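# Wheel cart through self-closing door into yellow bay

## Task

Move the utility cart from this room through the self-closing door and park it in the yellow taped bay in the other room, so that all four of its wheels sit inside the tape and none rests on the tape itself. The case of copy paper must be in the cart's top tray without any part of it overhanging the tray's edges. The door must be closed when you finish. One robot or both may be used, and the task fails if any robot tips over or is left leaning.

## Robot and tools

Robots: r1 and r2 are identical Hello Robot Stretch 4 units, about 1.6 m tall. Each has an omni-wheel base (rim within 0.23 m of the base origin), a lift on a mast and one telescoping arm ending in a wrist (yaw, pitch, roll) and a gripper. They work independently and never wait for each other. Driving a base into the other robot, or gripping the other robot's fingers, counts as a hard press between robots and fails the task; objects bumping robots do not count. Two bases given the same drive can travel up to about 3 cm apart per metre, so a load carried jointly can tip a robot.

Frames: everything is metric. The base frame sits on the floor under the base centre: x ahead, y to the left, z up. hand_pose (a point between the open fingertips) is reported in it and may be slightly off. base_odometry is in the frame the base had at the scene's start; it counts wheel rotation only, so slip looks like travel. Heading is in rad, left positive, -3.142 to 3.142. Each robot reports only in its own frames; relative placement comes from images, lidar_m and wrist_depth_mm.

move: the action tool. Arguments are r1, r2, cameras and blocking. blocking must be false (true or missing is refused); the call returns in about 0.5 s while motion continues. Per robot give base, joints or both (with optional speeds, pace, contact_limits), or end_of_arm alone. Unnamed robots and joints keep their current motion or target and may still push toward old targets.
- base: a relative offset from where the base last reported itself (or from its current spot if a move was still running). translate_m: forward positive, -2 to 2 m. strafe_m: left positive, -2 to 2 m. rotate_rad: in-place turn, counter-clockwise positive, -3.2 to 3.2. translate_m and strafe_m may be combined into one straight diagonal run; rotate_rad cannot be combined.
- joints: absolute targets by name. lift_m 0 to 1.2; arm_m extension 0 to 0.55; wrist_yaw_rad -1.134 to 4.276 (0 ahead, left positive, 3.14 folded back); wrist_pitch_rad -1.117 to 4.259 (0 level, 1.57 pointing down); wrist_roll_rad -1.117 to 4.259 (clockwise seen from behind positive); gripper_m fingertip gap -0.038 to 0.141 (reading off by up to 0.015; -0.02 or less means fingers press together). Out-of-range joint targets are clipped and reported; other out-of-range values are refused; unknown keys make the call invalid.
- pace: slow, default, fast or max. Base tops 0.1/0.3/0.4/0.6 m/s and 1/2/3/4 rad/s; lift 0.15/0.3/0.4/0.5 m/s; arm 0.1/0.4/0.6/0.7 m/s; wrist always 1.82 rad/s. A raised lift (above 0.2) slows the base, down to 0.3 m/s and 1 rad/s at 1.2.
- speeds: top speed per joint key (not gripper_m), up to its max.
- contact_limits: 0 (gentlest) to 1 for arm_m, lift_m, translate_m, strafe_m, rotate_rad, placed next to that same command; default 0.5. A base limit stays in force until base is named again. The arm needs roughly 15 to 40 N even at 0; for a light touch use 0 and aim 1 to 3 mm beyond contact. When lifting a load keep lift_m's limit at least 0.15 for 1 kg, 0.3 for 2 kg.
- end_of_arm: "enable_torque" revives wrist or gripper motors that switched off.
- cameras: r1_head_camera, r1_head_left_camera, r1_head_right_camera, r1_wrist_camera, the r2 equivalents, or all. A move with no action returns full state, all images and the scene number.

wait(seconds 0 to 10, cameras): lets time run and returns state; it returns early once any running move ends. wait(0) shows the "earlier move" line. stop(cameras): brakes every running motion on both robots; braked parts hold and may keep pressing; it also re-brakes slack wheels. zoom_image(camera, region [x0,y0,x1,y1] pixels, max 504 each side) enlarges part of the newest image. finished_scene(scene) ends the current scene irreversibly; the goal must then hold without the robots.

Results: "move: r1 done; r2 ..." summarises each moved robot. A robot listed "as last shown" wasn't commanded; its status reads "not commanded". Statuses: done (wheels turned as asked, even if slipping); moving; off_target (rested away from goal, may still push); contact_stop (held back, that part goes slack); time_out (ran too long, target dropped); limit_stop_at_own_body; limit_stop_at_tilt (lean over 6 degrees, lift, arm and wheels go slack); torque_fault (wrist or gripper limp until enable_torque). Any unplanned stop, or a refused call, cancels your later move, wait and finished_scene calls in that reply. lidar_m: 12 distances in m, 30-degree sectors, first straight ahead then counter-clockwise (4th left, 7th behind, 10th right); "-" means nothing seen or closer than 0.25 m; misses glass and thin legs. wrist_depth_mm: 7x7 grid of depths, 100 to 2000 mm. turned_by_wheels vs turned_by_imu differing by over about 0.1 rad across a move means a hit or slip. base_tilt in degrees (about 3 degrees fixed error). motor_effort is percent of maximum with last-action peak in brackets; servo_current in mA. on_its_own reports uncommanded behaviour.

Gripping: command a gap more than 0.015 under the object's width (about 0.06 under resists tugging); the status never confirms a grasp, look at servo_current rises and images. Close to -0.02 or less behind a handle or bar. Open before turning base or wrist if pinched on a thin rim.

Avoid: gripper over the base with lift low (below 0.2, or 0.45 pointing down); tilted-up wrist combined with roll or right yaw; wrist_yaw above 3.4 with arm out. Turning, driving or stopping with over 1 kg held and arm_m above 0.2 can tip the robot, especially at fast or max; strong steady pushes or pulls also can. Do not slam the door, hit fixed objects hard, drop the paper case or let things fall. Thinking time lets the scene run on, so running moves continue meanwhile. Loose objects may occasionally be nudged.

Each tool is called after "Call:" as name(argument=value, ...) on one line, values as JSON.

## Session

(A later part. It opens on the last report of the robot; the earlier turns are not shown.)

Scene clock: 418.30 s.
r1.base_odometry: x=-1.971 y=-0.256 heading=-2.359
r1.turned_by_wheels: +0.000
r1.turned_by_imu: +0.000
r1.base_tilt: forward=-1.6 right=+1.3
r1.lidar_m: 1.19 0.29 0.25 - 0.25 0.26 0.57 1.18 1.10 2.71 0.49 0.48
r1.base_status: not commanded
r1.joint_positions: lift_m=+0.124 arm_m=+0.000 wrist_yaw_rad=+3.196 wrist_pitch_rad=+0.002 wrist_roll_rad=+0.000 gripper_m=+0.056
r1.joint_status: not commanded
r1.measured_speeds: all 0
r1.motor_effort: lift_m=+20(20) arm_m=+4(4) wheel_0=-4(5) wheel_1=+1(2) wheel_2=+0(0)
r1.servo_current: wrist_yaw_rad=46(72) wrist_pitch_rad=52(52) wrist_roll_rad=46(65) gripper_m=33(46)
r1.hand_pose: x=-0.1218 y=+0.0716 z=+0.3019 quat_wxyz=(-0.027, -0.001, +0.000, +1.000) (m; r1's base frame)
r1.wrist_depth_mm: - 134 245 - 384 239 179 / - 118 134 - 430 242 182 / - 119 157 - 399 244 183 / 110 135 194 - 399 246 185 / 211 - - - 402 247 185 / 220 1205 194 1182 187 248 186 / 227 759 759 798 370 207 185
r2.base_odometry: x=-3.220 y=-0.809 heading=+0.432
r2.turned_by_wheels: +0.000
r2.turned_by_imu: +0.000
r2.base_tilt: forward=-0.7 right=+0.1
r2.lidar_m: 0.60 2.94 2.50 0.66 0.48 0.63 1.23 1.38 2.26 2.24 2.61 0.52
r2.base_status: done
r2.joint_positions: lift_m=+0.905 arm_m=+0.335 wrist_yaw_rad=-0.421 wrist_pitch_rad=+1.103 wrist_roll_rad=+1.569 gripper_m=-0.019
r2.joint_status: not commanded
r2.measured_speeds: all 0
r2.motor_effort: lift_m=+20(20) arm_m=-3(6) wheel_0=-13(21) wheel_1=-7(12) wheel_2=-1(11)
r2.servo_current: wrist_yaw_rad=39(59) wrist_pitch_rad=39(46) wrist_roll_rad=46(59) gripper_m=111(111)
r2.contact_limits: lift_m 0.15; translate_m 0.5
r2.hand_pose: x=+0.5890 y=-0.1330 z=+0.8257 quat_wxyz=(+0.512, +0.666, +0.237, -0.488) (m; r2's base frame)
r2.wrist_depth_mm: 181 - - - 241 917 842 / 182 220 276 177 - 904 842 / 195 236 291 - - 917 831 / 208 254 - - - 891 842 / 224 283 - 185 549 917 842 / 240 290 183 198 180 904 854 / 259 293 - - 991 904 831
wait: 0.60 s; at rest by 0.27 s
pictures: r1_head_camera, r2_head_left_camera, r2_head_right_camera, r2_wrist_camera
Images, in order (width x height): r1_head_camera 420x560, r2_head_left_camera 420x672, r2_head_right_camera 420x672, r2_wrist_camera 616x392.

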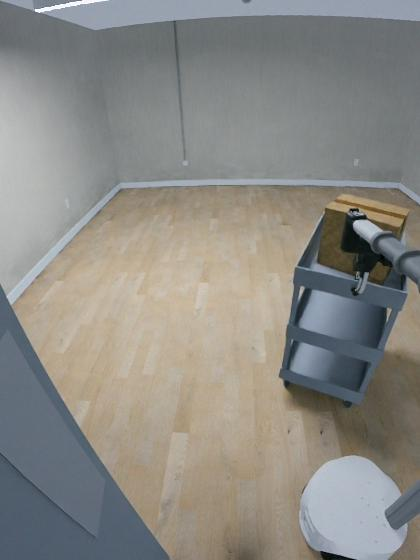

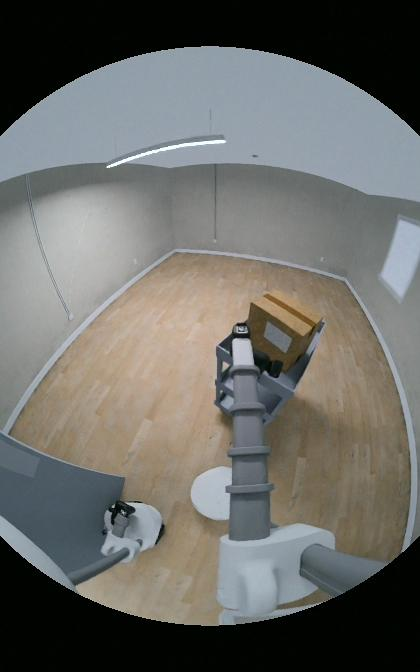

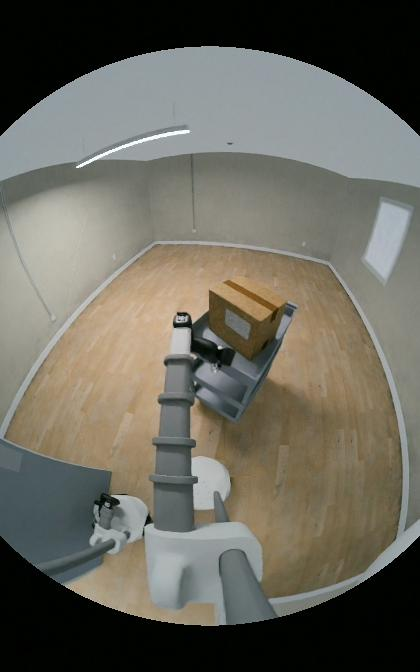

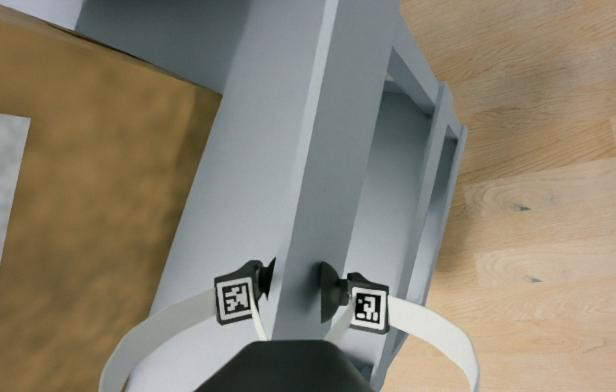

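Call:
move(blocking=false, r2={"base": {"translate_m": -0.27, "strafe_m": 0.006}, "joints": {"wrist_yaw_rad": -0.3}, "speeds": {"wrist_yaw_rad": 0.05}, "pace": "slow", "contact_limits": {"translate_m": 0.5}})

Call:
wait(seconds=5)

Call:
wait(seconds=0.6, cameras=["r2_wrist_camera", "r1_head_camera", "r2_head_left_camera"])

Scene clock: 436.83 s.
move: r2 moving
r1: as last shown
r1.lidar_m: 1.17 0.32 0.25 - 0.25 0.26 0.60 1.16 1.12 2.74 0.46 0.45
r1.motor_effort: lift_m=+19(20) arm_m=+4(4) wheel_0=-5(5) wheel_1=+1(2) wheel_2=+0(0)
r1.servo_current: wrist_yaw_rad=52(59) wrist_pitch_rad=39(52) wrist_roll_rad=46(65) gripper_m=39(46)
r1.wrist_depth_mm: - 133 247 - 384 239 179 / - 118 134 - 430 241 181 / - 119 158 - 397 244 183 / 110 135 194 - 399 246 185 / 212 - - - 404 247 185 / 219 1205 194 1160 187 249 185 / 226 759 750 788 368 206 186
r2.base_odometry: x=-3.232 y=-0.814 heading=+0.430
r2.turned_by_wheels: -0.002
r2.turned_by_imu: -0.001
r2.base_tilt: forward=-0.6 right=+0.1
r2.lidar_m: 0.59 2.93 2.52 0.58 0.48 0.63 1.24 1.36 2.24 2.24 2.58 0.54
r2.base_status: translate_m moving; strafe_m moving
r2.joint_positions: lift_m=+0.905 arm_m=+0.335 wrist_yaw_rad=-0.404 wrist_pitch_rad=+1.103 wrist_roll_rad=+1.569 gripper_m=-0.019
r2.joint_status: wrist_yaw_rad moving
r2.measured_speeds: translate_m=-0.049 strafe_m=+0.001 rotate_rad=+0.000 lift_m=+0.000 arm_m=+0.000 wrist_yaw_rad=+0.047 wrist_pitch_rad=+0.000 wrist_roll_rad=+0.000
r2.motor_effort: lift_m=+20(20) arm_m=-3(4) wheel_0=-15(17) wheel_1=-10(10) wheel_2=+6(6)
r2.servo_current: wrist_yaw_rad=65(85) wrist_pitch_rad=39(46) wrist_roll_rad=52(59) gripper_m=104(111)
r2.contact_limits: lift_m 0.15; translate_m 0.5
r2.hand_pose: x=+0.5913 y=-0.1315 z=+0.8257 quat_wxyz=(+0.517, +0.664, +0.243, -0.483) (m; r2's base frame)
r2.wrist_depth_mm: 200 - - - 244 917 831 / 182 220 274 177 - 891 842 / 195 235 290 - - 891 831 / 210 253 - - - 891 831 / 224 283 - 185 539 917 842 / 241 294 185 200 179 904 831 / 264 296 - - 991 904 831
pictures: none

Scene clock: 440.30 s.
earlier move: r2 done
r1.base_odometry: x=-1.971 y=-0.256 heading=-2.359
r1.turned_by_wheels: +0.000
r1.turned_by_imu: +0.000
r1.base_tilt: forward=-1.6 right=+1.3
r1.lidar_m: 5.10 0.32 0.25 - 0.25 0.26 0.59 1.18 1.08 0.40 0.38 0.64
r1.base_status: not commanded
r1.joint_positions: lift_m=+0.124 arm_m=+0.000 wrist_yaw_rad=+3.196 wrist_pitch_rad=+0.002 wrist_roll_rad=+0.000 gripper_m=+0.056
r1.joint_status: not commanded
r1.measured_speeds: all 0
r1.motor_effort: lift_m=+19(20) arm_m=+4(4) wheel_0=-4(5) wheel_1=+1(2) wheel_2=+0(0)
r1.servo_current: wrist_yaw_rad=46(65) wrist_pitch_rad=46(52) wrist_roll_rad=46(72) gripper_m=46(46)
r1.hand_pose: x=-0.1218 y=+0.0716 z=+0.3019 quat_wxyz=(-0.027, -0.001, +0.000, +1.000) (m; r1's base frame)
r1.wrist_depth_mm: - 134 247 - 387 238 179 / - 118 134 - 430 243 181 / - 119 158 - 397 244 183 / 110 135 194 - 399 246 184 / 212 - - - 402 248 185 / 218 1205 193 1182 187 249 185 / 226 750 741 788 375 206 185
r2.base_odometry: x=-3.468 y=-0.916 heading=+0.433
r2.turned_by_wheels: +0.002
r2.turned_by_imu: +0.002
r2.base_tilt: forward=-0.7 right=+0.0
r2.lidar_m: 0.59 3.00 0.80 0.38 0.40 3.88 0.96 1.08 1.82 2.21 2.53 0.55
r2.base_status: done
r2.joint_positions: lift_m=+0.905 arm_m=+0.335 wrist_yaw_rad=-0.300 wrist_pitch_rad=+1.103 wrist_roll_rad=+1.569 gripper_m=-0.019
r2.joint_status: all done
r2.measured_speeds: all 0
r2.motor_effort: lift_m=+20(20) arm_m=-4(4) wheel_0=+1(18) wheel_1=-3(11) wheel_2=+9(11)
r2.servo_current: wrist_yaw_rad=46(111) wrist_pitch_rad=39(46) wrist_roll_rad=46(65) gripper_m=98(111)
r2.contact_limits: lift_m 0.15; translate_m 0.5
r2.hand_pose: x=+0.6044 y=-0.1220 z=+0.8257 quat_wxyz=(+0.541, +0.650, +0.277, -0.456) (m; r2's base frame)
r2.wrist_depth_mm: 177 271 - - 181 904 820 / 176 214 262 170 - 891 842 / 193 229 282 - - 891 831 / 206 254 - 180 - 904 842 / 222 282 - - 759 917 842 / 243 301 181 200 181 917 842 / 268 304 - - 991 904 854
wait: 3.47 of 5 s (r2 has come to rest)
pictures: none

Scene clock: 440.90 s.
r1.base_odometry: x=-1.971 y=-0.256 heading=-2.359
r1.turned_by_wheels: +0.000
r1.turned_by_imu: +0.000
r1.base_tilt: forward=-1.6 right=+1.3
r1.lidar_m: 5.12 0.30 0.25 - 0.25 0.26 0.57 1.17 1.10 0.37 0.37 0.66
r1.base_status: not commanded
r1.joint_positions: lift_m=+0.124 arm_m=+0.000 wrist_yaw_rad=+3.196 wrist_pitch_rad=+0.002 wrist_roll_rad=+0.000 gripper_m=+0.056
r1.joint_status: not commanded
r1.measured_speeds: all 0
r1.motor_effort: lift_m=+20(20) arm_m=+4(4) wheel_0=-5(5) wheel_1=+2(2) wheel_2=+0(0)
r1.servo_current: wrist_yaw_rad=39(65) wrist_pitch_rad=46(52) wrist_roll_rad=59(72) gripper_m=46(46)
r1.hand_pose: x=-0.1218 y=+0.0716 z=+0.3019 quat_wxyz=(-0.027, -0.001, +0.000, +1.000) (m; r1's base frame)
r1.wrist_depth_mm: - 134 247 - 387 238 179 / - 118 134 - 430 241 181 / - 119 158 - 397 244 183 / 110 135 195 - 397 246 184 / 212 - - - 404 247 185 / 218 1205 193 1205 188 247 184 / 226 750 750 809 370 207 185
r2.base_odometry: x=-3.468 y=-0.916 heading=+0.433
r2.turned_by_wheels: +0.000
r2.turned_by_imu: +0.000
r2.base_tilt: forward=-0.7 right=+0.0
r2.lidar_m: 0.56 3.00 0.77 0.38 0.41 3.90 0.97 1.08 1.82 2.18 2.53 0.54
r2.base_status: done
r2.joint_positions: lift_m=+0.905 arm_m=+0.335 wrist_yaw_rad=-0.300 wrist_pitch_rad=+1.103 wrist_roll_rad=+1.569 gripper_m=-0.019
r2.joint_status: all done
r2.measured_speeds: all 0
r2.motor_effort: lift_m=+20(20) arm_m=-3(4) wheel_0=+1(18) wheel_1=-3(11) wheel_2=+9(11)
r2.servo_current: wrist_yaw_rad=59(111) wrist_pitch_rad=39(46) wrist_roll_rad=52(65) gripper_m=104(111)
r2.contact_limits: lift_m 0.15; translate_m 0.5
r2.hand_pose: x=+0.6044 y=-0.1220 z=+0.8257 quat_wxyz=(+0.541, +0.650, +0.277, -0.456) (m; r2's base frame)
r2.wrist_depth_mm: 177 271 - - 181 917 831 / 175 213 260 170 - 917 831 / 191 229 283 - - 878 854 / 205 254 - 179 - 904 842 / 224 282 - - 768 931 842 / 243 303 182 199 181 917 842 / 268 303 - - 991 904 854
wait: 0.60 s; at rest by 0.27 s
pictures: r1_head_camera, r2_head_left_camera, r2_wrist_camera
Images, in order (width x height): r1_head_camera 420x560, r2_head_left_camera 420x672, r2_wrist_camera 616x392.

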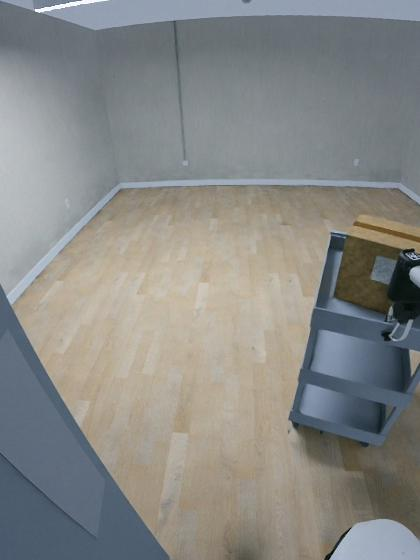

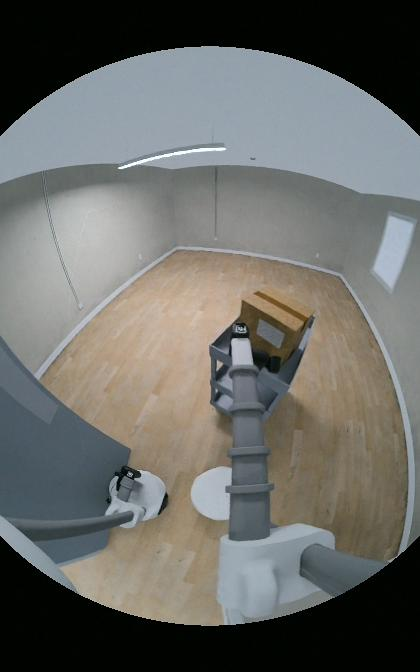

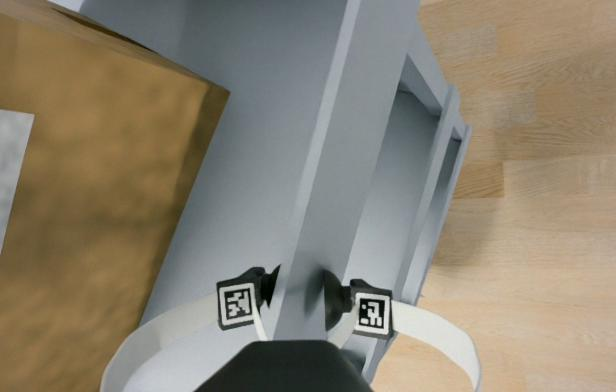

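Call:
move(blocking=false, r2={"base": {"translate_m": -0.25, "strafe_m": 0.065}, "joints": {"wrist_yaw_rad": -0.36}, "speeds": {"wrist_yaw_rad": 0.05}, "pace": "slow", "contact_limits": {"translate_m": 0.5}})

Call:
wait(seconds=5)

Call:
wait(seconds=0.6, cameras=["r2_wrist_camera", "r1_head_camera", "r2_head_left_camera"])

Scene clock: 455.27 s.
move: r2 moving
r1: as last shown
r1.base_tilt: forward=-1.6 right=+1.2
r1.lidar_m: 5.11 0.30 0.25 - 0.25 0.26 0.61 1.21 1.11 0.37 0.37 0.64
r1.motor_effort: lift_m=+19(20) arm_m=+4(4) wheel_0=-4(5) wheel_1=+1(2) wheel_2=+0(0)
r1.servo_current: wrist_yaw_rad=39(59) wrist_pitch_rad=46(46) wrist_roll_rad=46(59) gripper_m=46(52)
r1.wrist_depth_mm: - 134 246 - 384 238 179 / - 118 134 - 430 242 181 / - 119 158 - 397 243 183 / 110 135 194 - 402 246 183 / 212 - - - 404 248 185 / 218 1205 194 1182 187 248 186 / 226 759 759 788 370 206 185
r2.base_odometry: x=-3.480 y=-0.919 heading=+0.433
r2.turned_by_wheels: +0.000
r2.turned_by_imu: +0.001
r2.base_tilt: forward=-0.7 right=+0.1
r2.lidar_m: 0.58 3.02 0.79 0.36 0.43 3.86 0.96 1.06 1.81 2.19 2.52 0.53
r2.base_status: translate_m moving; strafe_m moving
r2.joint_positions: lift_m=+0.905 arm_m=+0.335 wrist_yaw_rad=-0.307 wrist_pitch_rad=+1.103 wrist_roll_rad=+1.569 gripper_m=-0.019
r2.joint_status: wrist_yaw_rad moving
r2.measured_speeds: translate_m=-0.048 strafe_m=+0.013 rotate_rad=+0.001 lift_m=+0.000 arm_m=+0.000 wrist_yaw_rad=-0.051 wrist_pitch_rad=+0.000 wrist_roll_rad=+0.000
r2.motor_effort: lift_m=+20(20) arm_m=-4(4) wheel_0=-8(11) wheel_1=-8(8) wheel_2=+15(15)
r2.servo_current: wrist_yaw_rad=78(143) wrist_pitch_rad=39(46) wrist_roll_rad=52(52) gripper_m=98(111)
r2.contact_limits: lift_m 0.15; translate_m 0.5
r2.hand_pose: x=+0.6035 y=-0.1227 z=+0.8257 quat_wxyz=(+0.539, +0.651, +0.274, -0.458) (m; r2's base frame)
r2.wrist_depth_mm: 198 267 - - 184 917 842 / 176 219 274 173 - 891 831 / 192 231 285 - - 878 831 / 207 253 - - - 904 831 / 228 285 - - 759 904 854 / 246 297 185 201 181 904 842 / 270 - - - 976 891 842
pictures: none

Scene clock: 458.60 s.
earlier move: r2 done
r1.base_odometry: x=-1.971 y=-0.256 heading=-2.359
r1.turned_by_wheels: +0.000
r1.turned_by_imu: +0.000
r1.base_tilt: forward=-1.6 right=+1.3
r1.lidar_m: 5.10 0.31 0.25 - 0.25 0.25 0.61 1.19 0.34 0.31 0.44 0.58
r1.base_status: not commanded
r1.joint_positions: lift_m=+0.124 arm_m=+0.000 wrist_yaw_rad=+3.196 wrist_pitch_rad=+0.002 wrist_roll_rad=+0.000 gripper_m=+0.056
r1.joint_status: not commanded
r1.measured_speeds: all 0
r1.motor_effort: lift_m=+20(20) arm_m=+4(4) wheel_0=-5(5) wheel_1=+1(2) wheel_2=+0(0)
r1.servo_current: wrist_yaw_rad=39(72) wrist_pitch_rad=52(52) wrist_roll_rad=59(65) gripper_m=46(52)
r1.hand_pose: x=-0.1218 y=+0.0716 z=+0.3019 quat_wxyz=(-0.027, -0.001, +0.000, +1.000) (m; r1's base frame)
r1.wrist_depth_mm: - 134 246 - 387 238 179 / - 118 134 - 427 241 181 / - 119 158 - 397 243 183 / 110 135 193 - 399 245 185 / 211 - - - 404 246 185 / 219 1205 193 1160 187 248 185 / 226 750 741 798 370 206 185
r2.base_odometry: x=-3.722 y=-0.962 heading=+0.431
r2.turned_by_wheels: -0.002
r2.turned_by_imu: -0.003
r2.base_tilt: forward=-0.7 right=+0.1
r2.lidar_m: 0.57 2.99 0.35 0.34 0.80 3.63 0.74 0.77 1.35 2.20 2.55 0.54
r2.base_status: done
r2.joint_positions: lift_m=+0.905 arm_m=+0.335 wrist_yaw_rad=-0.361 wrist_pitch_rad=+1.103 wrist_roll_rad=+1.569 gripper_m=-0.019
r2.joint_status: all done
r2.measured_speeds: all 0
r2.motor_effort: lift_m=+20(20) arm_m=-3(4) wheel_0=-13(17) wheel_1=-8(10) wheel_2=+1(15)
r2.servo_current: wrist_yaw_rad=52(143) wrist_pitch_rad=46(46) wrist_roll_rad=39(65) gripper_m=104(111)
r2.contact_limits: lift_m 0.15; translate_m 0.5
r2.hand_pose: x=+0.5968 y=-0.1278 z=+0.8257 quat_wxyz=(+0.527, +0.658, +0.257, -0.472) (m; r2's base frame)
r2.wrist_depth_mm: 370 - - 178 960 904 842 / 187 225 - - 477 917 831 / 197 239 290 - - 891 831 / 208 255 - - - 904 842 / 221 278 - - 508 917 842 / 234 285 182 - 178 904 831 / 245 286 - - - 891 842
wait: 3.33 of 5 s (r2 has come to rest)
pictures: none

Scene clock: 459.20 s.
r1.base_odometry: x=-1.971 y=-0.256 heading=-2.359
r1.turned_by_wheels: +0.000
r1.turned_by_imu: +0.000
r1.base_tilt: forward=-1.6 right=+1.3
r1.lidar_m: 5.10 0.33 0.25 - 0.25 0.25 0.60 1.17 0.35 0.32 0.45 0.59
r1.base_status: not commanded
r1.joint_positions: lift_m=+0.124 arm_m=+0.000 wrist_yaw_rad=+3.196 wrist_pitch_rad=+0.002 wrist_roll_rad=+0.000 gripper_m=+0.056
r1.joint_status: not commanded
r1.measured_speeds: all 0
r1.motor_effort: lift_m=+19(20) arm_m=+4(4) wheel_0=-4(5) wheel_1=+1(2) wheel_2=+0(0)
r1.servo_current: wrist_yaw_rad=59(72) wrist_pitch_rad=46(52) wrist_roll_rad=46(65) gripper_m=39(52)
r1.hand_pose: x=-0.1218 y=+0.0716 z=+0.3019 quat_wxyz=(-0.027, -0.001, +0.000, +1.000) (m; r1's base frame)
r1.wrist_depth_mm: - 134 247 - 382 238 179 / - 118 134 - 427 242 182 / - 119 157 - 394 245 183 / 110 135 194 - 402 246 184 / 211 - - - 404 247 185 / 218 1205 193 1160 188 248 185 / 225 759 759 809 368 206 185
r2.base_odometry: x=-3.722 y=-0.962 heading=+0.431
r2.turned_by_wheels: +0.000
r2.turned_by_imu: +0.000
r2.base_tilt: forward=-0.7 right=+0.1
r2.lidar_m: 0.57 2.97 0.35 0.34 0.81 3.61 0.73 0.77 1.33 2.18 2.51 0.54
r2.base_status: done
r2.joint_positions: lift_m=+0.905 arm_m=+0.335 wrist_yaw_rad=-0.361 wrist_pitch_rad=+1.103 wrist_roll_rad=+1.569 gripper_m=-0.019
r2.joint_status: all done
r2.measured_speeds: all 0
r2.motor_effort: lift_m=+20(20) arm_m=-4(4) wheel_0=-13(17) wheel_1=-8(10) wheel_2=+1(15)
r2.servo_current: wrist_yaw_rad=39(143) wrist_pitch_rad=39(46) wrist_roll_rad=46(65) gripper_m=104(111)
r2.contact_limits: lift_m 0.15; translate_m 0.5
r2.hand_pose: x=+0.5968 y=-0.1278 z=+0.8257 quat_wxyz=(+0.527, +0.658, +0.257, -0.472) (m; r2's base frame)
r2.wrist_depth_mm: 370 - - 178 976 904 842 / 187 225 - - 477 904 842 / 198 240 289 - - 904 831 / 208 255 - - - 891 842 / 220 279 - - 508 917 842 / 233 283 182 201 178 917 842 / 246 286 - - - 904 842
wait: 0.60 s; at rest by 0.27 s
pictures: r1_head_camera, r2_head_left_camera, r2_wrist_camera
Images, in order (width x height): r1_head_camera 420x560, r2_head_left_camera 420x672, r2_wrist_camera 616x392.

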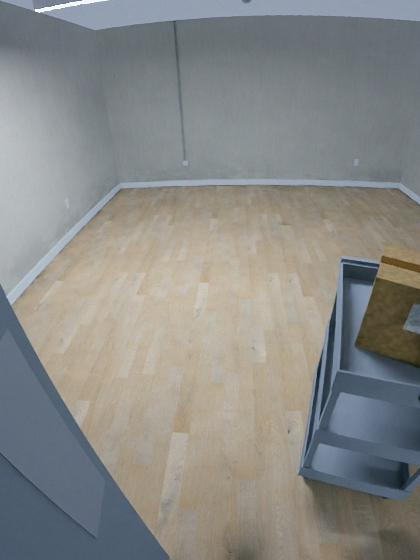

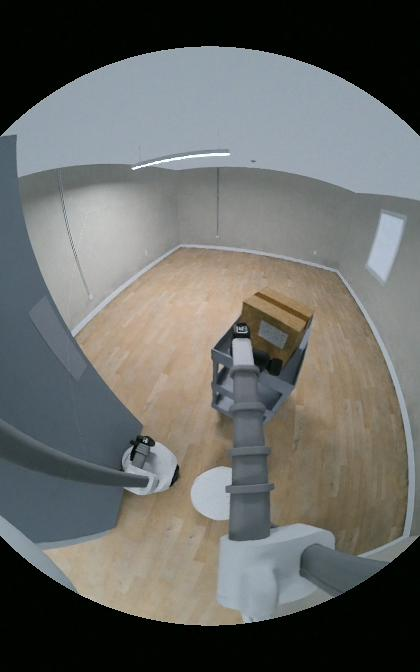

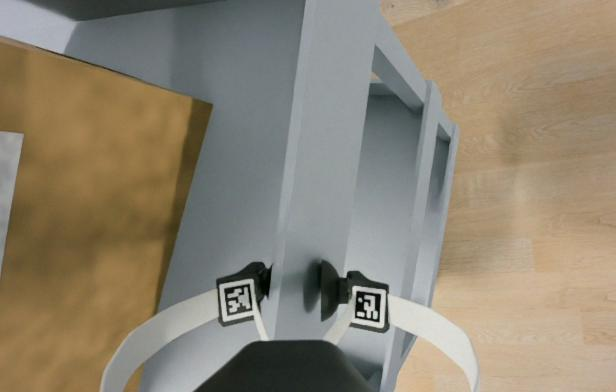

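Call:
move(blocking=false, r2={"base": {"translate_m": -0.30, "strafe_m": 0.049}, "pace": "slow", "contact_limits": {"translate_m": 0.5}})

Call:
wait(seconds=5)

Call:
wait(seconds=0.6, cameras=["r2_wrist_camera", "r1_head_right_camera", "r2_head_left_camera", "r2_head_right_camera"])

Scene clock: 497.30 s.
move: r2 moving
r1: as last shown
r1.lidar_m: 5.11 0.31 0.25 - 0.25 0.25 0.60 1.17 0.36 0.33 0.46 0.59
r1.motor_effort: lift_m=+19(20) arm_m=+4(4) wheel_0=-5(5) wheel_1=+1(2) wheel_2=+0(0)
r1.servo_current: wrist_yaw_rad=52(65) wrist_pitch_rad=39(46) wrist_roll_rad=39(52) gripper_m=46(46)
r1.wrist_depth_mm: - 134 245 - 387 239 179 / - 118 134 - 430 242 181 / - 119 158 - 397 244 182 / 110 135 194 - 399 246 185 / 211 - - - 404 246 185 / 218 1205 195 1160 187 248 185 / 225 750 759 798 368 207 186
r2.base_odometry: x=-3.734 y=-0.965 heading=+0.429
r2.turned_by_wheels: -0.001
r2.turned_by_imu: -0.001
r2.base_tilt: forward=-0.6 right=+0.1
r2.lidar_m: 0.58 3.00 0.36 0.32 0.79 3.61 0.72 0.73 1.30 2.19 2.52 0.55
r2.base_status: translate_m moving; strafe_m moving
r2.joint_positions: lift_m=+0.905 arm_m=+0.335 wrist_yaw_rad=-0.361 wrist_pitch_rad=+1.103 wrist_roll_rad=+1.569 gripper_m=-0.019
r2.joint_status: not commanded
r2.measured_speeds: translate_m=-0.049 strafe_m=+0.008 rotate_rad=+0.001 lift_m=+0.000 arm_m=+0.000 wrist_yaw_rad=+0.000 wrist_pitch_rad=+0.000 wrist_roll_rad=+0.000
r2.motor_effort: lift_m=+20(20) arm_m=-4(4) wheel_0=-13(17) wheel_1=-9(11) wheel_2=+8(8)
r2.servo_current: wrist_yaw_rad=52(65) wrist_pitch_rad=46(46) wrist_roll_rad=39(59) gripper_m=104(111)
r2.contact_limits: lift_m 0.15; translate_m 0.5
r2.hand_pose: x=+0.5968 y=-0.1278 z=+0.8257 quat_wxyz=(+0.527, +0.658, +0.257, -0.472) (m; r2's base frame)
r2.wrist_depth_mm: 366 - - - 960 904 831 / 189 230 - 180 466 904 831 / 200 244 293 - - 891 842 / 211 254 306 - - 904 831 / 223 281 - - 525 917 842 / 236 279 184 200 178 904 854 / 251 287 - - 976 904 831
pictures: none

Scene clock: 501.10 s.
earlier move: r2 done
r1.base_odometry: x=-1.971 y=-0.256 heading=-2.359
r1.turned_by_wheels: +0.000
r1.turned_by_imu: +0.000
r1.base_tilt: forward=-1.6 right=+1.3
r1.lidar_m: 5.10 0.29 0.25 - 0.25 0.27 0.58 0.52 0.43 0.43 0.40 0.44
r1.base_status: not commanded
r1.joint_positions: lift_m=+0.124 arm_m=+0.000 wrist_yaw_rad=+3.196 wrist_pitch_rad=+0.002 wrist_roll_rad=+0.000 gripper_m=+0.056
r1.joint_status: not commanded
r1.measured_speeds: all 0
r1.motor_effort: lift_m=+19(20) arm_m=+4(4) wheel_0=-4(5) wheel_1=+1(2) wheel_2=+0(0)
r1.servo_current: wrist_yaw_rad=46(78) wrist_pitch_rad=46(52) wrist_roll_rad=59(65) gripper_m=46(46)
r1.hand_pose: x=-0.1218 y=+0.0716 z=+0.3019 quat_wxyz=(-0.027, -0.001, +0.000, +1.000) (m; r1's base frame)
r1.wrist_depth_mm: - 134 247 - 387 239 179 / - 118 134 - 430 243 181 / - 119 157 - 399 244 183 / 110 135 193 - 399 246 185 / 212 - - - 402 247 185 / 219 1205 194 1205 188 248 185 / 225 750 750 778 370 207 185
r2.base_odometry: x=-4.015 y=-1.042 heading=+0.430
r2.turned_by_wheels: +0.001
r2.turned_by_imu: -0.001
r2.base_tilt: forward=-0.6 right=+0.1
r2.lidar_m: 0.57 0.45 0.43 0.70 0.80 3.32 3.34 0.46 0.76 2.16 2.51 0.55
r2.base_status: done
r2.joint_positions: lift_m=+0.905 arm_m=+0.335 wrist_yaw_rad=-0.361 wrist_pitch_rad=+1.103 wrist_roll_rad=+1.569 gripper_m=-0.019
r2.joint_status: not commanded
r2.measured_speeds: all 0
r2.motor_effort: lift_m=+20(20) arm_m=-4(4) wheel_0=-8(19) wheel_1=-7(11) wheel_2=+4(8)
r2.servo_current: wrist_yaw_rad=46(65) wrist_pitch_rad=46(46) wrist_roll_rad=46(59) gripper_m=104(111)
r2.contact_limits: lift_m 0.15; translate_m 0.5
r2.hand_pose: x=+0.5968 y=-0.1278 z=+0.8257 quat_wxyz=(+0.527, +0.658, +0.257, -0.472) (m; r2's base frame)
r2.wrist_depth_mm: 345 312 - - 976 917 842 / 191 229 - 182 469 904 831 / 199 245 291 - - 917 842 / 208 254 - - 512 904 842 / 217 273 - - 492 917 842 / 228 279 182 200 178 904 820 / 237 270 - - 976 917 831
wait: 3.80 of 5 s (r2 has come to rest)
pictures: none

Scene clock: 501.70 s.
r1.base_odometry: x=-1.971 y=-0.256 heading=-2.359
r1.turned_by_wheels: +0.000
r1.turned_by_imu: +0.000
r1.base_tilt: forward=-1.6 right=+1.3
r1.lidar_m: 5.11 0.30 0.25 - 0.25 0.25 0.57 0.50 0.45 0.42 0.42 0.42
r1.base_status: not commanded
r1.joint_positions: lift_m=+0.124 arm_m=+0.000 wrist_yaw_rad=+3.196 wrist_pitch_rad=+0.002 wrist_roll_rad=+0.000 gripper_m=+0.056
r1.joint_status: not commanded
r1.measured_speeds: all 0
r1.motor_effort: lift_m=+19(20) arm_m=+4(4) wheel_0=-4(5) wheel_1=+1(2) wheel_2=+0(0)
r1.servo_current: wrist_yaw_rad=52(78) wrist_pitch_rad=33(52) wrist_roll_rad=46(65) gripper_m=39(46)
r1.hand_pose: x=-0.1218 y=+0.0716 z=+0.3019 quat_wxyz=(-0.027, -0.001, +0.000, +1.000) (m; r1's base frame)
r1.wrist_depth_mm: - 134 245 - 384 238 179 / - 118 134 - 433 241 181 / - 119 158 - 399 243 183 / 110 135 194 - 402 245 184 / 211 - - - 404 247 185 / 219 1229 193 1182 187 248 185 / 225 759 759 788 368 207 185
r2.base_odometry: x=-4.015 y=-1.042 heading=+0.430
r2.turned_by_wheels: +0.000
r2.turned_by_imu: +0.000
r2.base_tilt: forward=-0.6 right=+0.1
r2.lidar_m: 0.58 0.46 0.44 0.69 0.85 3.32 3.32 0.46 0.75 2.17 2.49 0.55
r2.base_status: done
r2.joint_positions: lift_m=+0.905 arm_m=+0.335 wrist_yaw_rad=-0.361 wrist_pitch_rad=+1.103 wrist_roll_rad=+1.569 gripper_m=-0.019
r2.joint_status: not commanded
r2.measured_speeds: all 0
r2.motor_effort: lift_m=+20(20) arm_m=-4(4) wheel_0=-8(19) wheel_1=-7(11) wheel_2=+5(8)
r2.servo_current: wrist_yaw_rad=39(65) wrist_pitch_rad=33(46) wrist_roll_rad=46(59) gripper_m=111(111)
r2.contact_limits: lift_m 0.15; translate_m 0.5
r2.hand_pose: x=+0.5968 y=-0.1278 z=+0.8257 quat_wxyz=(+0.527, +0.658, +0.257, -0.472) (m; r2's base frame)
r2.wrist_depth_mm: 347 310 - - 976 904 842 / 190 229 - 182 466 904 831 / 198 245 291 - - 891 831 / 209 255 - - 512 904 831 / 218 273 - - 492 917 842 / 228 278 182 200 178 904 831 / 237 271 - - 976 904 854
wait: 0.60 s; at rest by 0.27 s
pictures: r1_head_right_camera, r2_head_left_camera, r2_head_right_camera, r2_wrist_camera
Images, in order (width x height): r1_head_right_camera 420x672, r2_head_left_camera 420x672, r2_head_right_camera 420x672, r2_wrist_camera 616x392.

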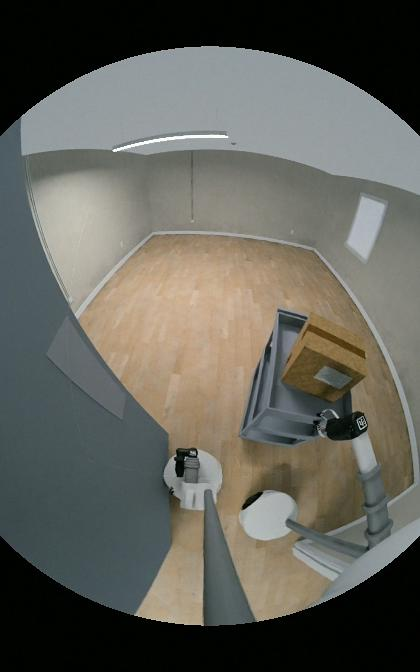

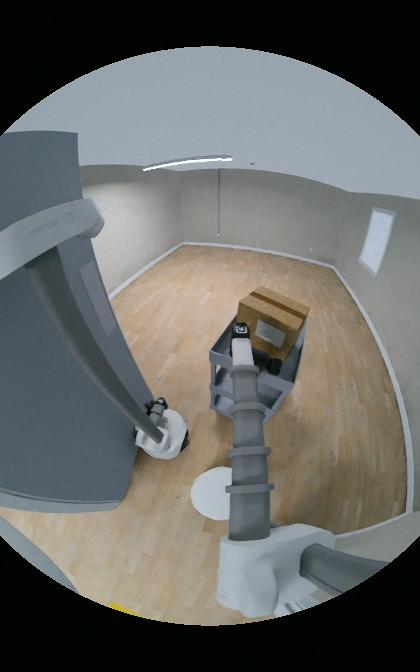

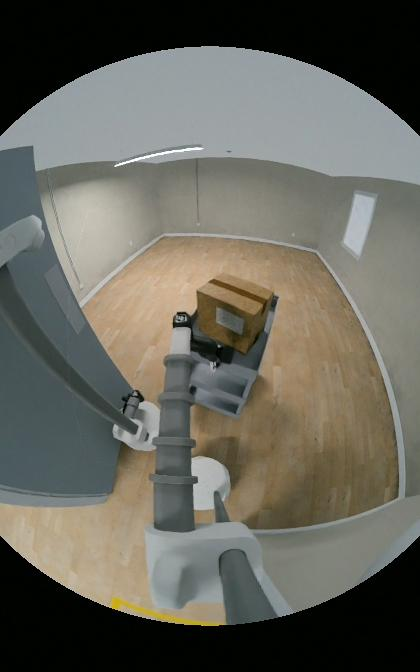

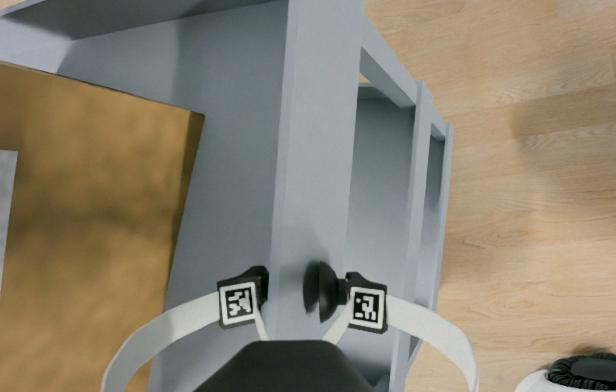

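Call:
move(blocking=false, r2={"base": {"translate_m": -0.292, "strafe_m": 0.077}, "pace": "slow", "contact_limits": {"translate_m": 0.5}})

Call:
wait(seconds=5)

Call:
wait(seconds=0.6, cameras=["r2_wrist_camera", "r1_head_right_camera", "r2_head_left_camera", "r2_head_right_camera", "r2_head_camera"])

Scene clock: 559.53 s.
move: r2 moving
r1: as last shown
r1.lidar_m: 5.11 0.32 0.25 - 0.25 0.25 0.57 0.49 0.44 0.42 0.43 0.44
r1.motor_effort: lift_m=+19(20) arm_m=+4(4) wheel_0=-4(5) wheel_1=+2(2) wheel_2=+0(0)
r1.servo_current: wrist_yaw_rad=46(59) wrist_pitch_rad=39(52) wrist_roll_rad=39(65) gripper_m=39(46)
r1.wrist_depth_mm: - 134 247 - 384 238 180 / - 118 134 - 427 242 181 / - 119 158 - 397 245 183 / 111 135 194 - 397 246 185 / 211 - - - 407 248 185 / 218 1229 194 1182 188 248 186 / 226 750 759 788 370 206 185
r2.base_odometry: x=-4.027 y=-1.045 heading=+0.429
r2.turned_by_wheels: -0.001
r2.turned_by_imu: +0.000
r2.base_tilt: forward=-0.6 right=+0.1
r2.lidar_m: 0.57 0.45 0.46 0.70 0.82 3.31 3.29 0.44 0.71 2.17 2.51 0.57
r2.base_status: translate_m moving; strafe_m moving
r2.joint_positions: lift_m=+0.905 arm_m=+0.335 wrist_yaw_rad=-0.361 wrist_pitch_rad=+1.103 wrist_roll_rad=+1.569 gripper_m=-0.019
r2.joint_status: not commanded
r2.measured_speeds: translate_m=-0.049 strafe_m=+0.013 rotate_rad=+0.002 lift_m=+0.000 arm_m=+0.000 wrist_yaw_rad=+0.000 wrist_pitch_rad=+0.000 wrist_roll_rad=+0.000
r2.motor_effort: lift_m=+20(20) arm_m=-3(4) wheel_0=-14(17) wheel_1=-9(9) wheel_2=+10(10)
r2.servo_current: wrist_yaw_rad=46(52) wrist_pitch_rad=46(46) wrist_roll_rad=52(59) gripper_m=104(104)
r2.contact_limits: lift_m 0.15; translate_m 0.5
r2.hand_pose: x=+0.5968 y=-0.1277 z=+0.8257 quat_wxyz=(+0.527, +0.658, +0.257, -0.472) (m; r2's base frame)
r2.wrist_depth_mm: 353 315 - - 976 904 831 / 195 235 - - 462 904 809 / 200 245 294 - - 904 854 / 211 257 304 - - 904 831 / 220 279 - - 525 946 842 / 232 277 185 200 179 917 831 / 241 279 - - - 904 842
pictures: none

Scene clock: 563.30 s.
earlier move: r2 done
r1.base_odometry: x=-1.971 y=-0.256 heading=-2.359
r1.turned_by_wheels: +0.000
r1.turned_by_imu: +0.000
r1.base_tilt: forward=-1.6 right=+1.3
r1.lidar_m: 5.12 0.28 0.25 - 0.25 0.25 0.56 0.61 0.41 0.27 0.32 0.53
r1.base_status: not commanded
r1.joint_positions: lift_m=+0.124 arm_m=+0.000 wrist_yaw_rad=+3.196 wrist_pitch_rad=+0.002 wrist_roll_rad=+0.000 gripper_m=+0.056
r1.joint_status: not commanded
r1.measured_speeds: all 0
r1.motor_effort: lift_m=+19(20) arm_m=+4(4) wheel_0=-4(5) wheel_1=+1(2) wheel_2=+0(0)
r1.servo_current: wrist_yaw_rad=52(65) wrist_pitch_rad=39(52) wrist_roll_rad=52(78) gripper_m=46(52)
r1.hand_pose: x=-0.1218 y=+0.0716 z=+0.3019 quat_wxyz=(-0.027, -0.001, +0.000, +1.000) (m; r1's base frame)
r1.wrist_depth_mm: - 134 246 - 382 239 179 / - 118 134 - 430 241 181 / - 119 158 - 394 243 183 / 110 135 194 - 399 245 184 / 211 1756 - - 407 247 185 / 229 854 193 1182 187 248 186 / 226 715 759 788 368 206 185
r2.base_odometry: x=-4.312 y=-1.094 heading=+0.429
r2.turned_by_wheels: -0.001
r2.turned_by_imu: -0.003
r2.base_tilt: forward=-0.7 right=+0.1
r2.lidar_m: 0.59 0.62 0.67 0.66 2.99 3.02 3.02 0.34 0.30 2.16 2.50 0.54
r2.base_status: done
r2.joint_positions: lift_m=+0.905 arm_m=+0.335 wrist_yaw_rad=-0.361 wrist_pitch_rad=+1.103 wrist_roll_rad=+1.569 gripper_m=-0.019
r2.joint_status: not commanded
r2.measured_speeds: all 0
r2.motor_effort: lift_m=+20(20) arm_m=-4(4) wheel_0=-11(19) wheel_1=-7(10) wheel_2=+1(10)
r2.servo_current: wrist_yaw_rad=59(59) wrist_pitch_rad=39(46) wrist_roll_rad=39(59) gripper_m=104(117)
r2.contact_limits: lift_m 0.15; translate_m 0.5
r2.hand_pose: x=+0.5968 y=-0.1277 z=+0.8257 quat_wxyz=(+0.527, +0.658, +0.257, -0.472) (m; r2's base frame)
r2.wrist_depth_mm: 351 324 - 185 991 904 842 / 192 - - - 960 931 831 / 202 247 296 - - 904 831 / 211 255 303 - 521 904 842 / 219 273 - - 484 917 831 / 226 273 182 200 179 904 831 / 236 270 - - - - 842
wait: 3.77 of 5 s (r2 has come to rest)
pictures: none

Scene clock: 563.90 s.
r1.base_odometry: x=-1.971 y=-0.256 heading=-2.359
r1.turned_by_wheels: +0.000
r1.turned_by_imu: +0.000
r1.base_tilt: forward=-1.6 right=+1.3
r1.lidar_m: 5.10 0.30 0.25 - 0.25 0.28 0.60 0.62 0.40 0.27 0.30 0.56
r1.base_status: not commanded
r1.joint_positions: lift_m=+0.124 arm_m=+0.000 wrist_yaw_rad=+3.196 wrist_pitch_rad=+0.002 wrist_roll_rad=+0.000 gripper_m=+0.056
r1.joint_status: not commanded
r1.measured_speeds: all 0
r1.motor_effort: lift_m=+19(20) arm_m=+4(4) wheel_0=-5(5) wheel_1=+2(2) wheel_2=+0(0)
r1.servo_current: wrist_yaw_rad=59(65) wrist_pitch_rad=39(52) wrist_roll_rad=52(78) gripper_m=39(52)
r1.hand_pose: x=-0.1218 y=+0.0716 z=+0.3019 quat_wxyz=(-0.027, -0.001, +0.000, +1.000) (m; r1's base frame)
r1.wrist_depth_mm: - 134 246 - 384 239 179 / - 118 134 - 430 242 182 / - 119 158 - 394 244 183 / 110 135 194 - 399 245 185 / 212 1708 - - 404 247 185 / 229 854 194 1182 187 249 185 / 225 707 759 788 370 207 185
r2.base_odometry: x=-4.312 y=-1.094 heading=+0.429
r2.turned_by_wheels: +0.000
r2.turned_by_imu: +0.000
r2.base_tilt: forward=-0.7 right=+0.1
r2.lidar_m: 0.57 0.63 0.70 0.67 2.98 3.01 3.03 0.36 0.31 2.15 2.48 0.55
r2.base_status: done
r2.joint_positions: lift_m=+0.905 arm_m=+0.335 wrist_yaw_rad=-0.361 wrist_pitch_rad=+1.103 wrist_roll_rad=+1.569 gripper_m=-0.019
r2.joint_status: not commanded
r2.measured_speeds: all 0
r2.motor_effort: lift_m=+20(20) arm_m=-4(4) wheel_0=-11(19) wheel_1=-7(10) wheel_2=+0(10)
r2.servo_current: wrist_yaw_rad=46(59) wrist_pitch_rad=46(46) wrist_roll_rad=52(59) gripper_m=104(117)
r2.contact_limits: lift_m 0.15; translate_m 0.5
r2.hand_pose: x=+0.5968 y=-0.1277 z=+0.8257 quat_wxyz=(+0.527, +0.658, +0.257, -0.472) (m; r2's base frame)
r2.wrist_depth_mm: 349 322 - 185 991 917 831 / 192 - - - 960 904 831 / 202 248 296 - - 904 842 / 210 255 303 - 521 904 842 / 218 273 - - 484 931 854 / 227 273 182 200 179 904 842 / 236 267 - - - - 842
wait: 0.60 s; at rest by 0.27 s
pictures: r1_head_right_camera, r2_head_camera, r2_head_left_camera, r2_head_right_camera, r2_wrist_camera
Images, in order (width x height): r1_head_right_camera 420x672, r2_head_camera 420x560, r2_head_left_camera 420x672, r2_head_right_camera 420x672, r2_wrist_camera 616x392.

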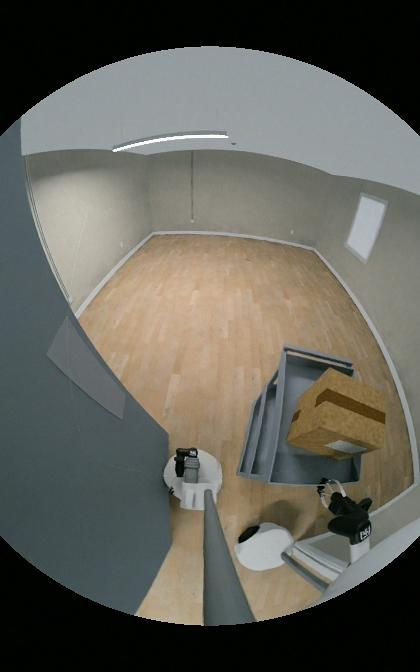

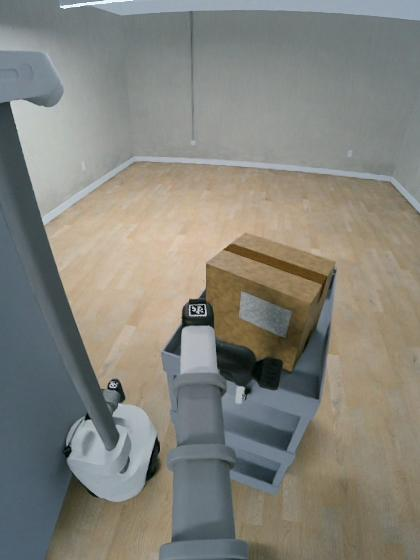

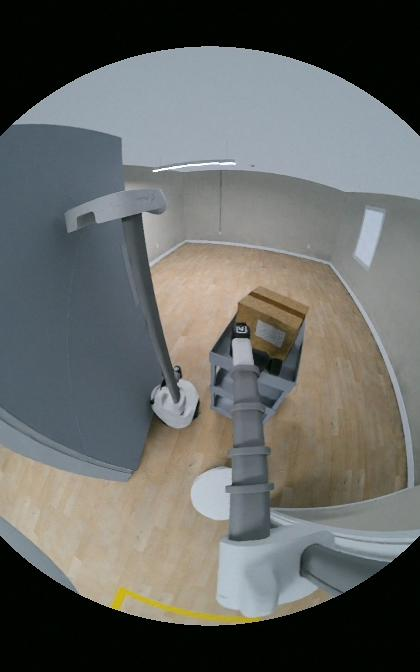

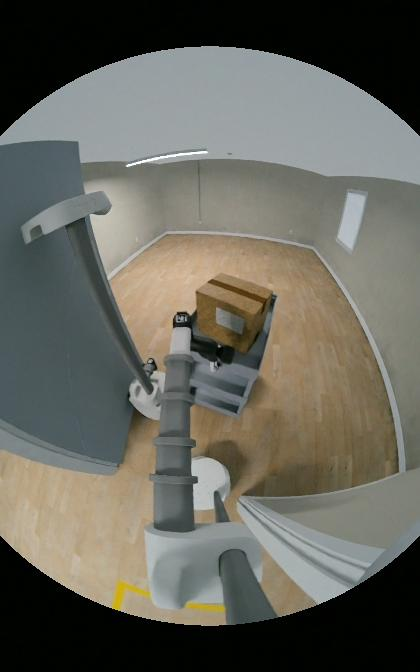

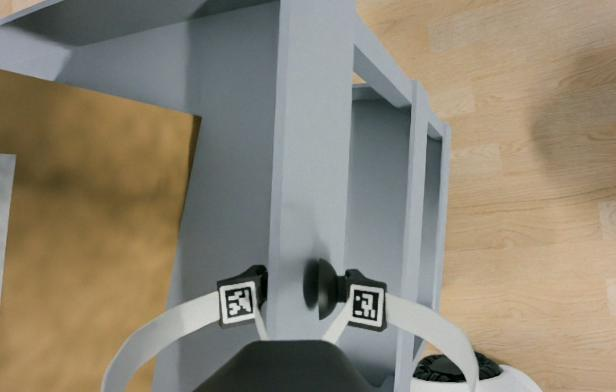

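Call:
move(blocking=false, r2={"base": {"rotate_rad": -0.09}, "joints": {"wrist_yaw_rad": -0.28}, "speeds": {"wrist_yaw_rad": 0.15}, "pace": "slow", "contact_limits": {"rotate_rad": 0.5}})

Call:
wait(seconds=3)

Call:
wait(seconds=0.6, cameras=["r2_wrist_camera", "r1_head_right_camera"])

Scene clock: 598.13 s.
move: r2 moving
r1: as last shown
r1.lidar_m: 5.11 0.30 0.25 - 0.25 0.25 0.60 0.64 0.47 0.29 0.34 0.57
r1.motor_effort: lift_m=+20(20) arm_m=+4(4) wheel_0=-4(5) wheel_1=+1(2) wheel_2=+0(0)
r1.servo_current: wrist_yaw_rad=65(65) wrist_pitch_rad=46(46) wrist_roll_rad=46(65) gripper_m=46(46)
r1.wrist_depth_mm: - 134 247 - 384 238 180 / - 118 134 - 430 243 182 / - 119 158 - 394 244 183 / 110 135 194 - 397 245 185 / 212 1708 - - 407 247 185 / 230 842 193 1182 188 247 185 / 227 707 750 788 370 207 185
r2.base_odometry: x=-4.312 y=-1.094 heading=+0.346
r2.turned_by_wheels: -0.083
r2.turned_by_imu: -0.079
r2.base_tilt: forward=-0.7 right=+0.0
r2.lidar_m: 0.59 0.62 0.69 0.66 2.84 3.03 3.01 3.33 0.29 0.76 2.39 0.55
r2.base_status: rotate_rad moving
r2.joint_positions: lift_m=+0.905 arm_m=+0.335 wrist_yaw_rad=-0.296 wrist_pitch_rad=+1.106 wrist_roll_rad=+1.569 gripper_m=-0.019
r2.joint_status: wrist_yaw_rad moving
r2.measured_speeds: translate_m=+0.000 strafe_m=+0.000 rotate_rad=-0.120 lift_m=+0.000 arm_m=+0.000 wrist_yaw_rad=+0.146 wrist_pitch_rad=+0.001 wrist_roll_rad=+0.000
r2.motor_effort: lift_m=+20(20) arm_m=+0(4) wheel_0=+12(13) wheel_1=+6(9) wheel_2=+11(12)
r2.servo_current: wrist_yaw_rad=39(91) wrist_pitch_rad=39(46) wrist_roll_rad=46(46) gripper_m=104(111)
r2.contact_limits: lift_m 0.15; rotate_rad 0.5
r2.hand_pose: x=+0.6041 y=-0.1213 z=+0.8253 quat_wxyz=(+0.541, +0.649, +0.279, -0.456) (m; r2's base frame)
r2.wrist_depth_mm: 300 278 258 182 1008 904 842 / 357 - - 183 960 917 842 / 196 242 - - - 904 842 / 202 253 - - 530 917 831 / 208 266 - - 820 904 842 / 217 271 185 198 179 904 854 / 228 258 - - - 831 842
pictures: none

Scene clock: 598.57 s.
earlier move: r2 done
r1.base_odometry: x=-1.971 y=-0.256 heading=-2.359
r1.turned_by_wheels: +0.000
r1.turned_by_imu: +0.000
r1.base_tilt: forward=-1.6 right=+1.2
r1.lidar_m: 5.09 0.30 0.25 - 0.25 0.27 0.57 0.60 0.46 0.29 0.31 0.55
r1.base_status: not commanded
r1.joint_positions: lift_m=+0.124 arm_m=+0.000 wrist_yaw_rad=+3.196 wrist_pitch_rad=+0.002 wrist_roll_rad=+0.000 gripper_m=+0.056
r1.joint_status: not commanded
r1.measured_speeds: all 0
r1.motor_effort: lift_m=+19(20) arm_m=+4(4) wheel_0=-5(5) wheel_1=+1(2) wheel_2=+0(0)
r1.servo_current: wrist_yaw_rad=52(65) wrist_pitch_rad=46(52) wrist_roll_rad=52(65) gripper_m=46(46)
r1.hand_pose: x=-0.1218 y=+0.0716 z=+0.3019 quat_wxyz=(-0.027, -0.001, +0.000, +1.000) (m; r1's base frame)
r1.wrist_depth_mm: - 134 246 - 384 238 179 / - 118 134 - 433 242 181 / - 119 158 - 397 244 183 / 110 135 194 - 402 246 185 / 211 1756 - - 407 247 185 / 229 842 193 1205 187 248 186 / 227 715 750 788 368 207 185
r2.base_odometry: x=-4.312 y=-1.094 heading=+0.340
r2.turned_by_wheels: -0.006
r2.turned_by_imu: -0.006
r2.base_tilt: forward=-0.7 right=+0.0
r2.lidar_m: 0.58 0.61 0.69 0.66 2.81 3.04 3.03 3.29 0.29 0.70 2.40 0.58
r2.base_status: done
r2.joint_positions: lift_m=+0.905 arm_m=+0.335 wrist_yaw_rad=-0.283 wrist_pitch_rad=+1.106 wrist_roll_rad=+1.569 gripper_m=-0.019
r2.joint_status: all done
r2.measured_speeds: all 0
r2.motor_effort: lift_m=+20(20) arm_m=+4(4) wheel_0=+4(13) wheel_1=+4(9) wheel_2=+6(12)
r2.servo_current: wrist_yaw_rad=52(91) wrist_pitch_rad=46(46) wrist_roll_rad=52(52) gripper_m=104(111)
r2.contact_limits: lift_m 0.15; rotate_rad 0.5
r2.hand_pose: x=+0.6057 y=-0.1200 z=+0.8253 quat_wxyz=(+0.544, +0.647, +0.283, -0.452) (m; r2's base frame)
r2.wrist_depth_mm: 296 279 260 - 991 904 842 / 351 - - - 960 917 842 / 198 244 - - - 917 842 / 204 254 - - 831 917 842 / 210 267 - - 469 917 842 / 217 271 185 199 178 891 842 / 229 265 - - - 904 854
wait: 0.43 of 3 s (r2 has come to rest)
pictures: none

Scene clock: 599.17 s.
r1.base_odometry: x=-1.971 y=-0.256 heading=-2.359
r1.turned_by_wheels: +0.000
r1.turned_by_imu: +0.000
r1.base_tilt: forward=-1.6 right=+1.3
r1.lidar_m: 5.11 0.32 0.25 - 0.25 0.26 0.60 0.63 0.46 0.27 0.33 0.57
r1.base_status: not commanded
r1.joint_positions: lift_m=+0.124 arm_m=+0.000 wrist_yaw_rad=+3.196 wrist_pitch_rad=+0.002 wrist_roll_rad=+0.000 gripper_m=+0.056
r1.joint_status: not commanded
r1.measured_speeds: all 0
r1.motor_effort: lift_m=+20(20) arm_m=+4(4) wheel_0=-5(5) wheel_1=+2(2) wheel_2=+0(0)
r1.servo_current: wrist_yaw_rad=46(65) wrist_pitch_rad=33(52) wrist_roll_rad=59(65) gripper_m=33(46)
r1.hand_pose: x=-0.1218 y=+0.0716 z=+0.3019 quat_wxyz=(-0.027, -0.001, +0.000, +1.000) (m; r1's base frame)
r1.wrist_depth_mm: - 134 247 - 387 238 179 / - 118 134 - 430 241 182 / - 119 157 - 397 242 183 / 110 135 194 - 399 246 185 / 212 1756 - - 404 247 186 / 229 831 193 1229 188 247 185 / 226 707 750 788 368 207 185
r2.base_odometry: x=-4.312 y=-1.094 heading=+0.340
r2.turned_by_wheels: +0.000
r2.turned_by_imu: +0.000
r2.base_tilt: forward=-0.7 right=+0.1
r2.lidar_m: 0.57 0.61 0.69 0.66 2.83 3.05 3.03 3.31 0.27 0.70 2.37 0.57
r2.base_status: done
r2.joint_positions: lift_m=+0.905 arm_m=+0.335 wrist_yaw_rad=-0.283 wrist_pitch_rad=+1.106 wrist_roll_rad=+1.569 gripper_m=-0.019
r2.joint_status: all done
r2.measured_speeds: all 0
r2.motor_effort: lift_m=+19(20) arm_m=+4(4) wheel_0=+5(13) wheel_1=+4(9) wheel_2=+6(12)
r2.servo_current: wrist_yaw_rad=59(91) wrist_pitch_rad=39(46) wrist_roll_rad=39(52) gripper_m=104(111)
r2.contact_limits: lift_m 0.15; rotate_rad 0.5
r2.hand_pose: x=+0.6057 y=-0.1200 z=+0.8253 quat_wxyz=(+0.544, +0.647, +0.283, -0.452) (m; r2's base frame)
r2.wrist_depth_mm: 296 279 260 - 976 878 842 / 355 - - - 960 904 831 / 197 245 - - - 891 842 / 204 254 - - 831 917 842 / 210 266 - - 473 917 842 / 216 271 186 199 178 904 854 / 228 265 - - - 904 831
wait: 0.60 s; at rest by 0.27 s
pictures: r1_head_right_camera, r2_wrist_camera
Images, in order (width x height): r1_head_right_camera 420x672, r2_wrist_camera 616x392.

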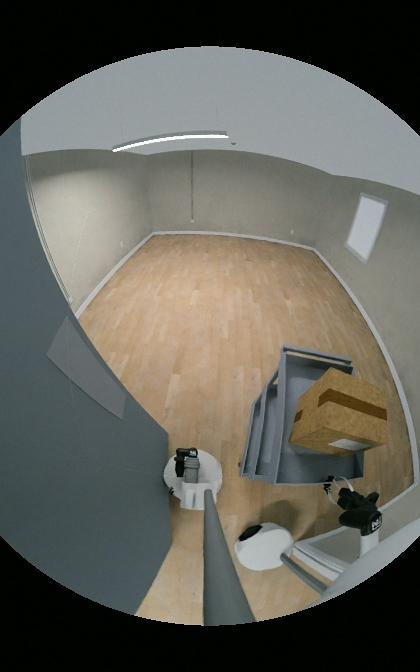

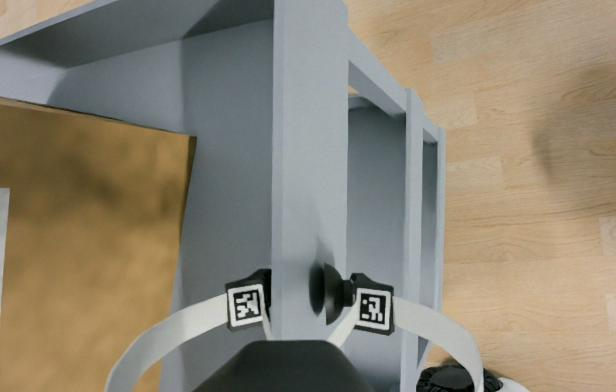

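Call:
zoom_image(camera="r1_head_right_camera", region=[220, 330, 420, 580])

Call:
wait(seconds=0, cameras=["r2_head_camera", "r2_head_right_camera"])

Scaled by 2.016 from the camera's 420x672 image, which has a finer 600x960 frame.

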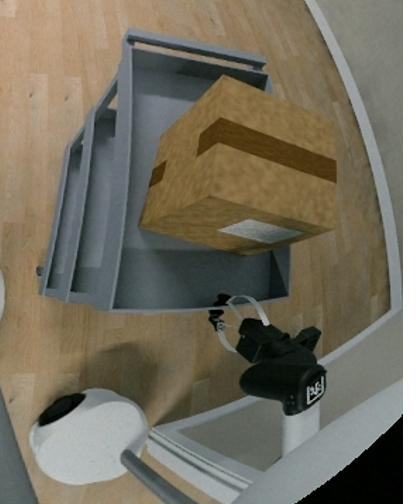

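Scene clock: 608.37 s.
r1.base_odometry: x=-1.971 y=-0.256 heading=-2.359
r1.turned_by_wheels: +0.000
r1.turned_by_imu: +0.000
r1.base_tilt: forward=-1.7 right=+1.3
r1.lidar_m: 5.10 0.30 0.25 - 0.25 0.25 0.58 0.60 0.49 0.29 0.33 0.55
r1.base_status: not commanded
r1.joint_positions: lift_m=+0.124 arm_m=+0.000 wrist_yaw_rad=+3.196 wrist_pitch_rad=+0.002 wrist_roll_rad=+0.000 gripper_m=+0.056
r1.joint_status: not commanded
r1.measured_speeds: all 0
r1.motor_effort: lift_m=+19(20) arm_m=+4(4) wheel_0=-4(5) wheel_1=+1(2) wheel_2=+0(0)
r1.servo_current: wrist_yaw_rad=59(65) wrist_pitch_rad=46(52) wrist_roll_rad=39(65) gripper_m=39(46)
r1.hand_pose: x=-0.1218 y=+0.0716 z=+0.3019 quat_wxyz=(-0.027, -0.001, +0.000, +1.000) (m; r1's base frame)
r1.wrist_depth_mm: - 134 246 - 384 239 179 / - 118 134 - 433 242 181 / - 119 158 - 397 244 183 / 110 135 193 - 402 245 184 / 211 1708 - - 407 247 185 / 229 831 194 1182 187 249 185 / 227 707 741 788 370 206 185
r2.base_odometry: x=-4.312 y=-1.094 heading=+0.340
r2.turned_by_wheels: +0.000
r2.turned_by_imu: +0.000
r2.base_tilt: forward=-0.7 right=+0.1
r2.lidar_m: 0.59 0.60 0.67 0.65 2.83 3.04 3.00 3.33 0.29 0.73 2.40 0.58
r2.base_status: done
r2.joint_positions: lift_m=+0.905 arm_m=+0.335 wrist_yaw_rad=-0.283 wrist_pitch_rad=+1.106 wrist_roll_rad=+1.569 gripper_m=-0.019
r2.joint_status: all done
r2.measured_speeds: all 0
r2.motor_effort: lift_m=+19(20) arm_m=+4(4) wheel_0=+4(13) wheel_1=+4(9) wheel_2=+6(12)
r2.servo_current: wrist_yaw_rad=46(91) wrist_pitch_rad=39(46) wrist_roll_rad=52(52) gripper_m=98(111)
r2.contact_limits: lift_m 0.15; rotate_rad 0.5
r2.hand_pose: x=+0.6057 y=-0.1200 z=+0.8253 quat_wxyz=(+0.544, +0.647, +0.283, -0.452) (m; r2's base frame)
r2.wrist_depth_mm: 297 278 260 - 991 904 831 / 353 - - - 960 904 831 / 196 245 - - - 904 842 / 203 254 - - 831 917 842 / 211 267 - - 473 931 842 / 216 271 186 199 179 917 831 / 228 264 - - - 917 842
pictures: r2_head_camera, r2_head_right_camera
Images, in order (width x height): r2_head_camera 420x560, r2_head_right_camera 420x672.

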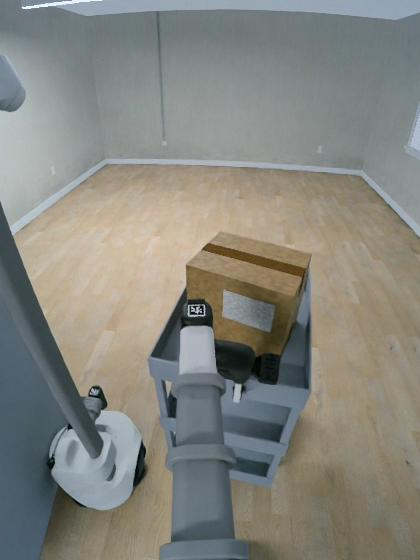

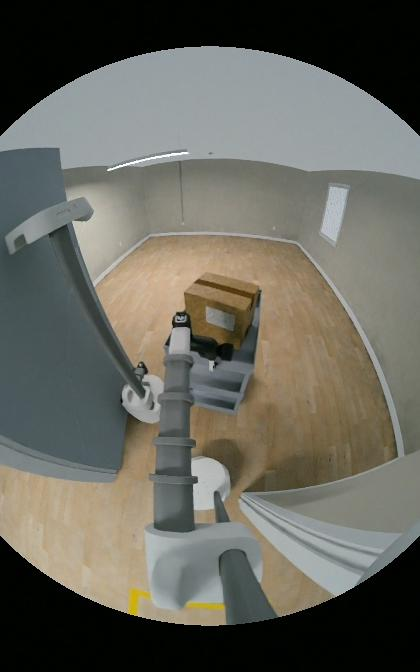

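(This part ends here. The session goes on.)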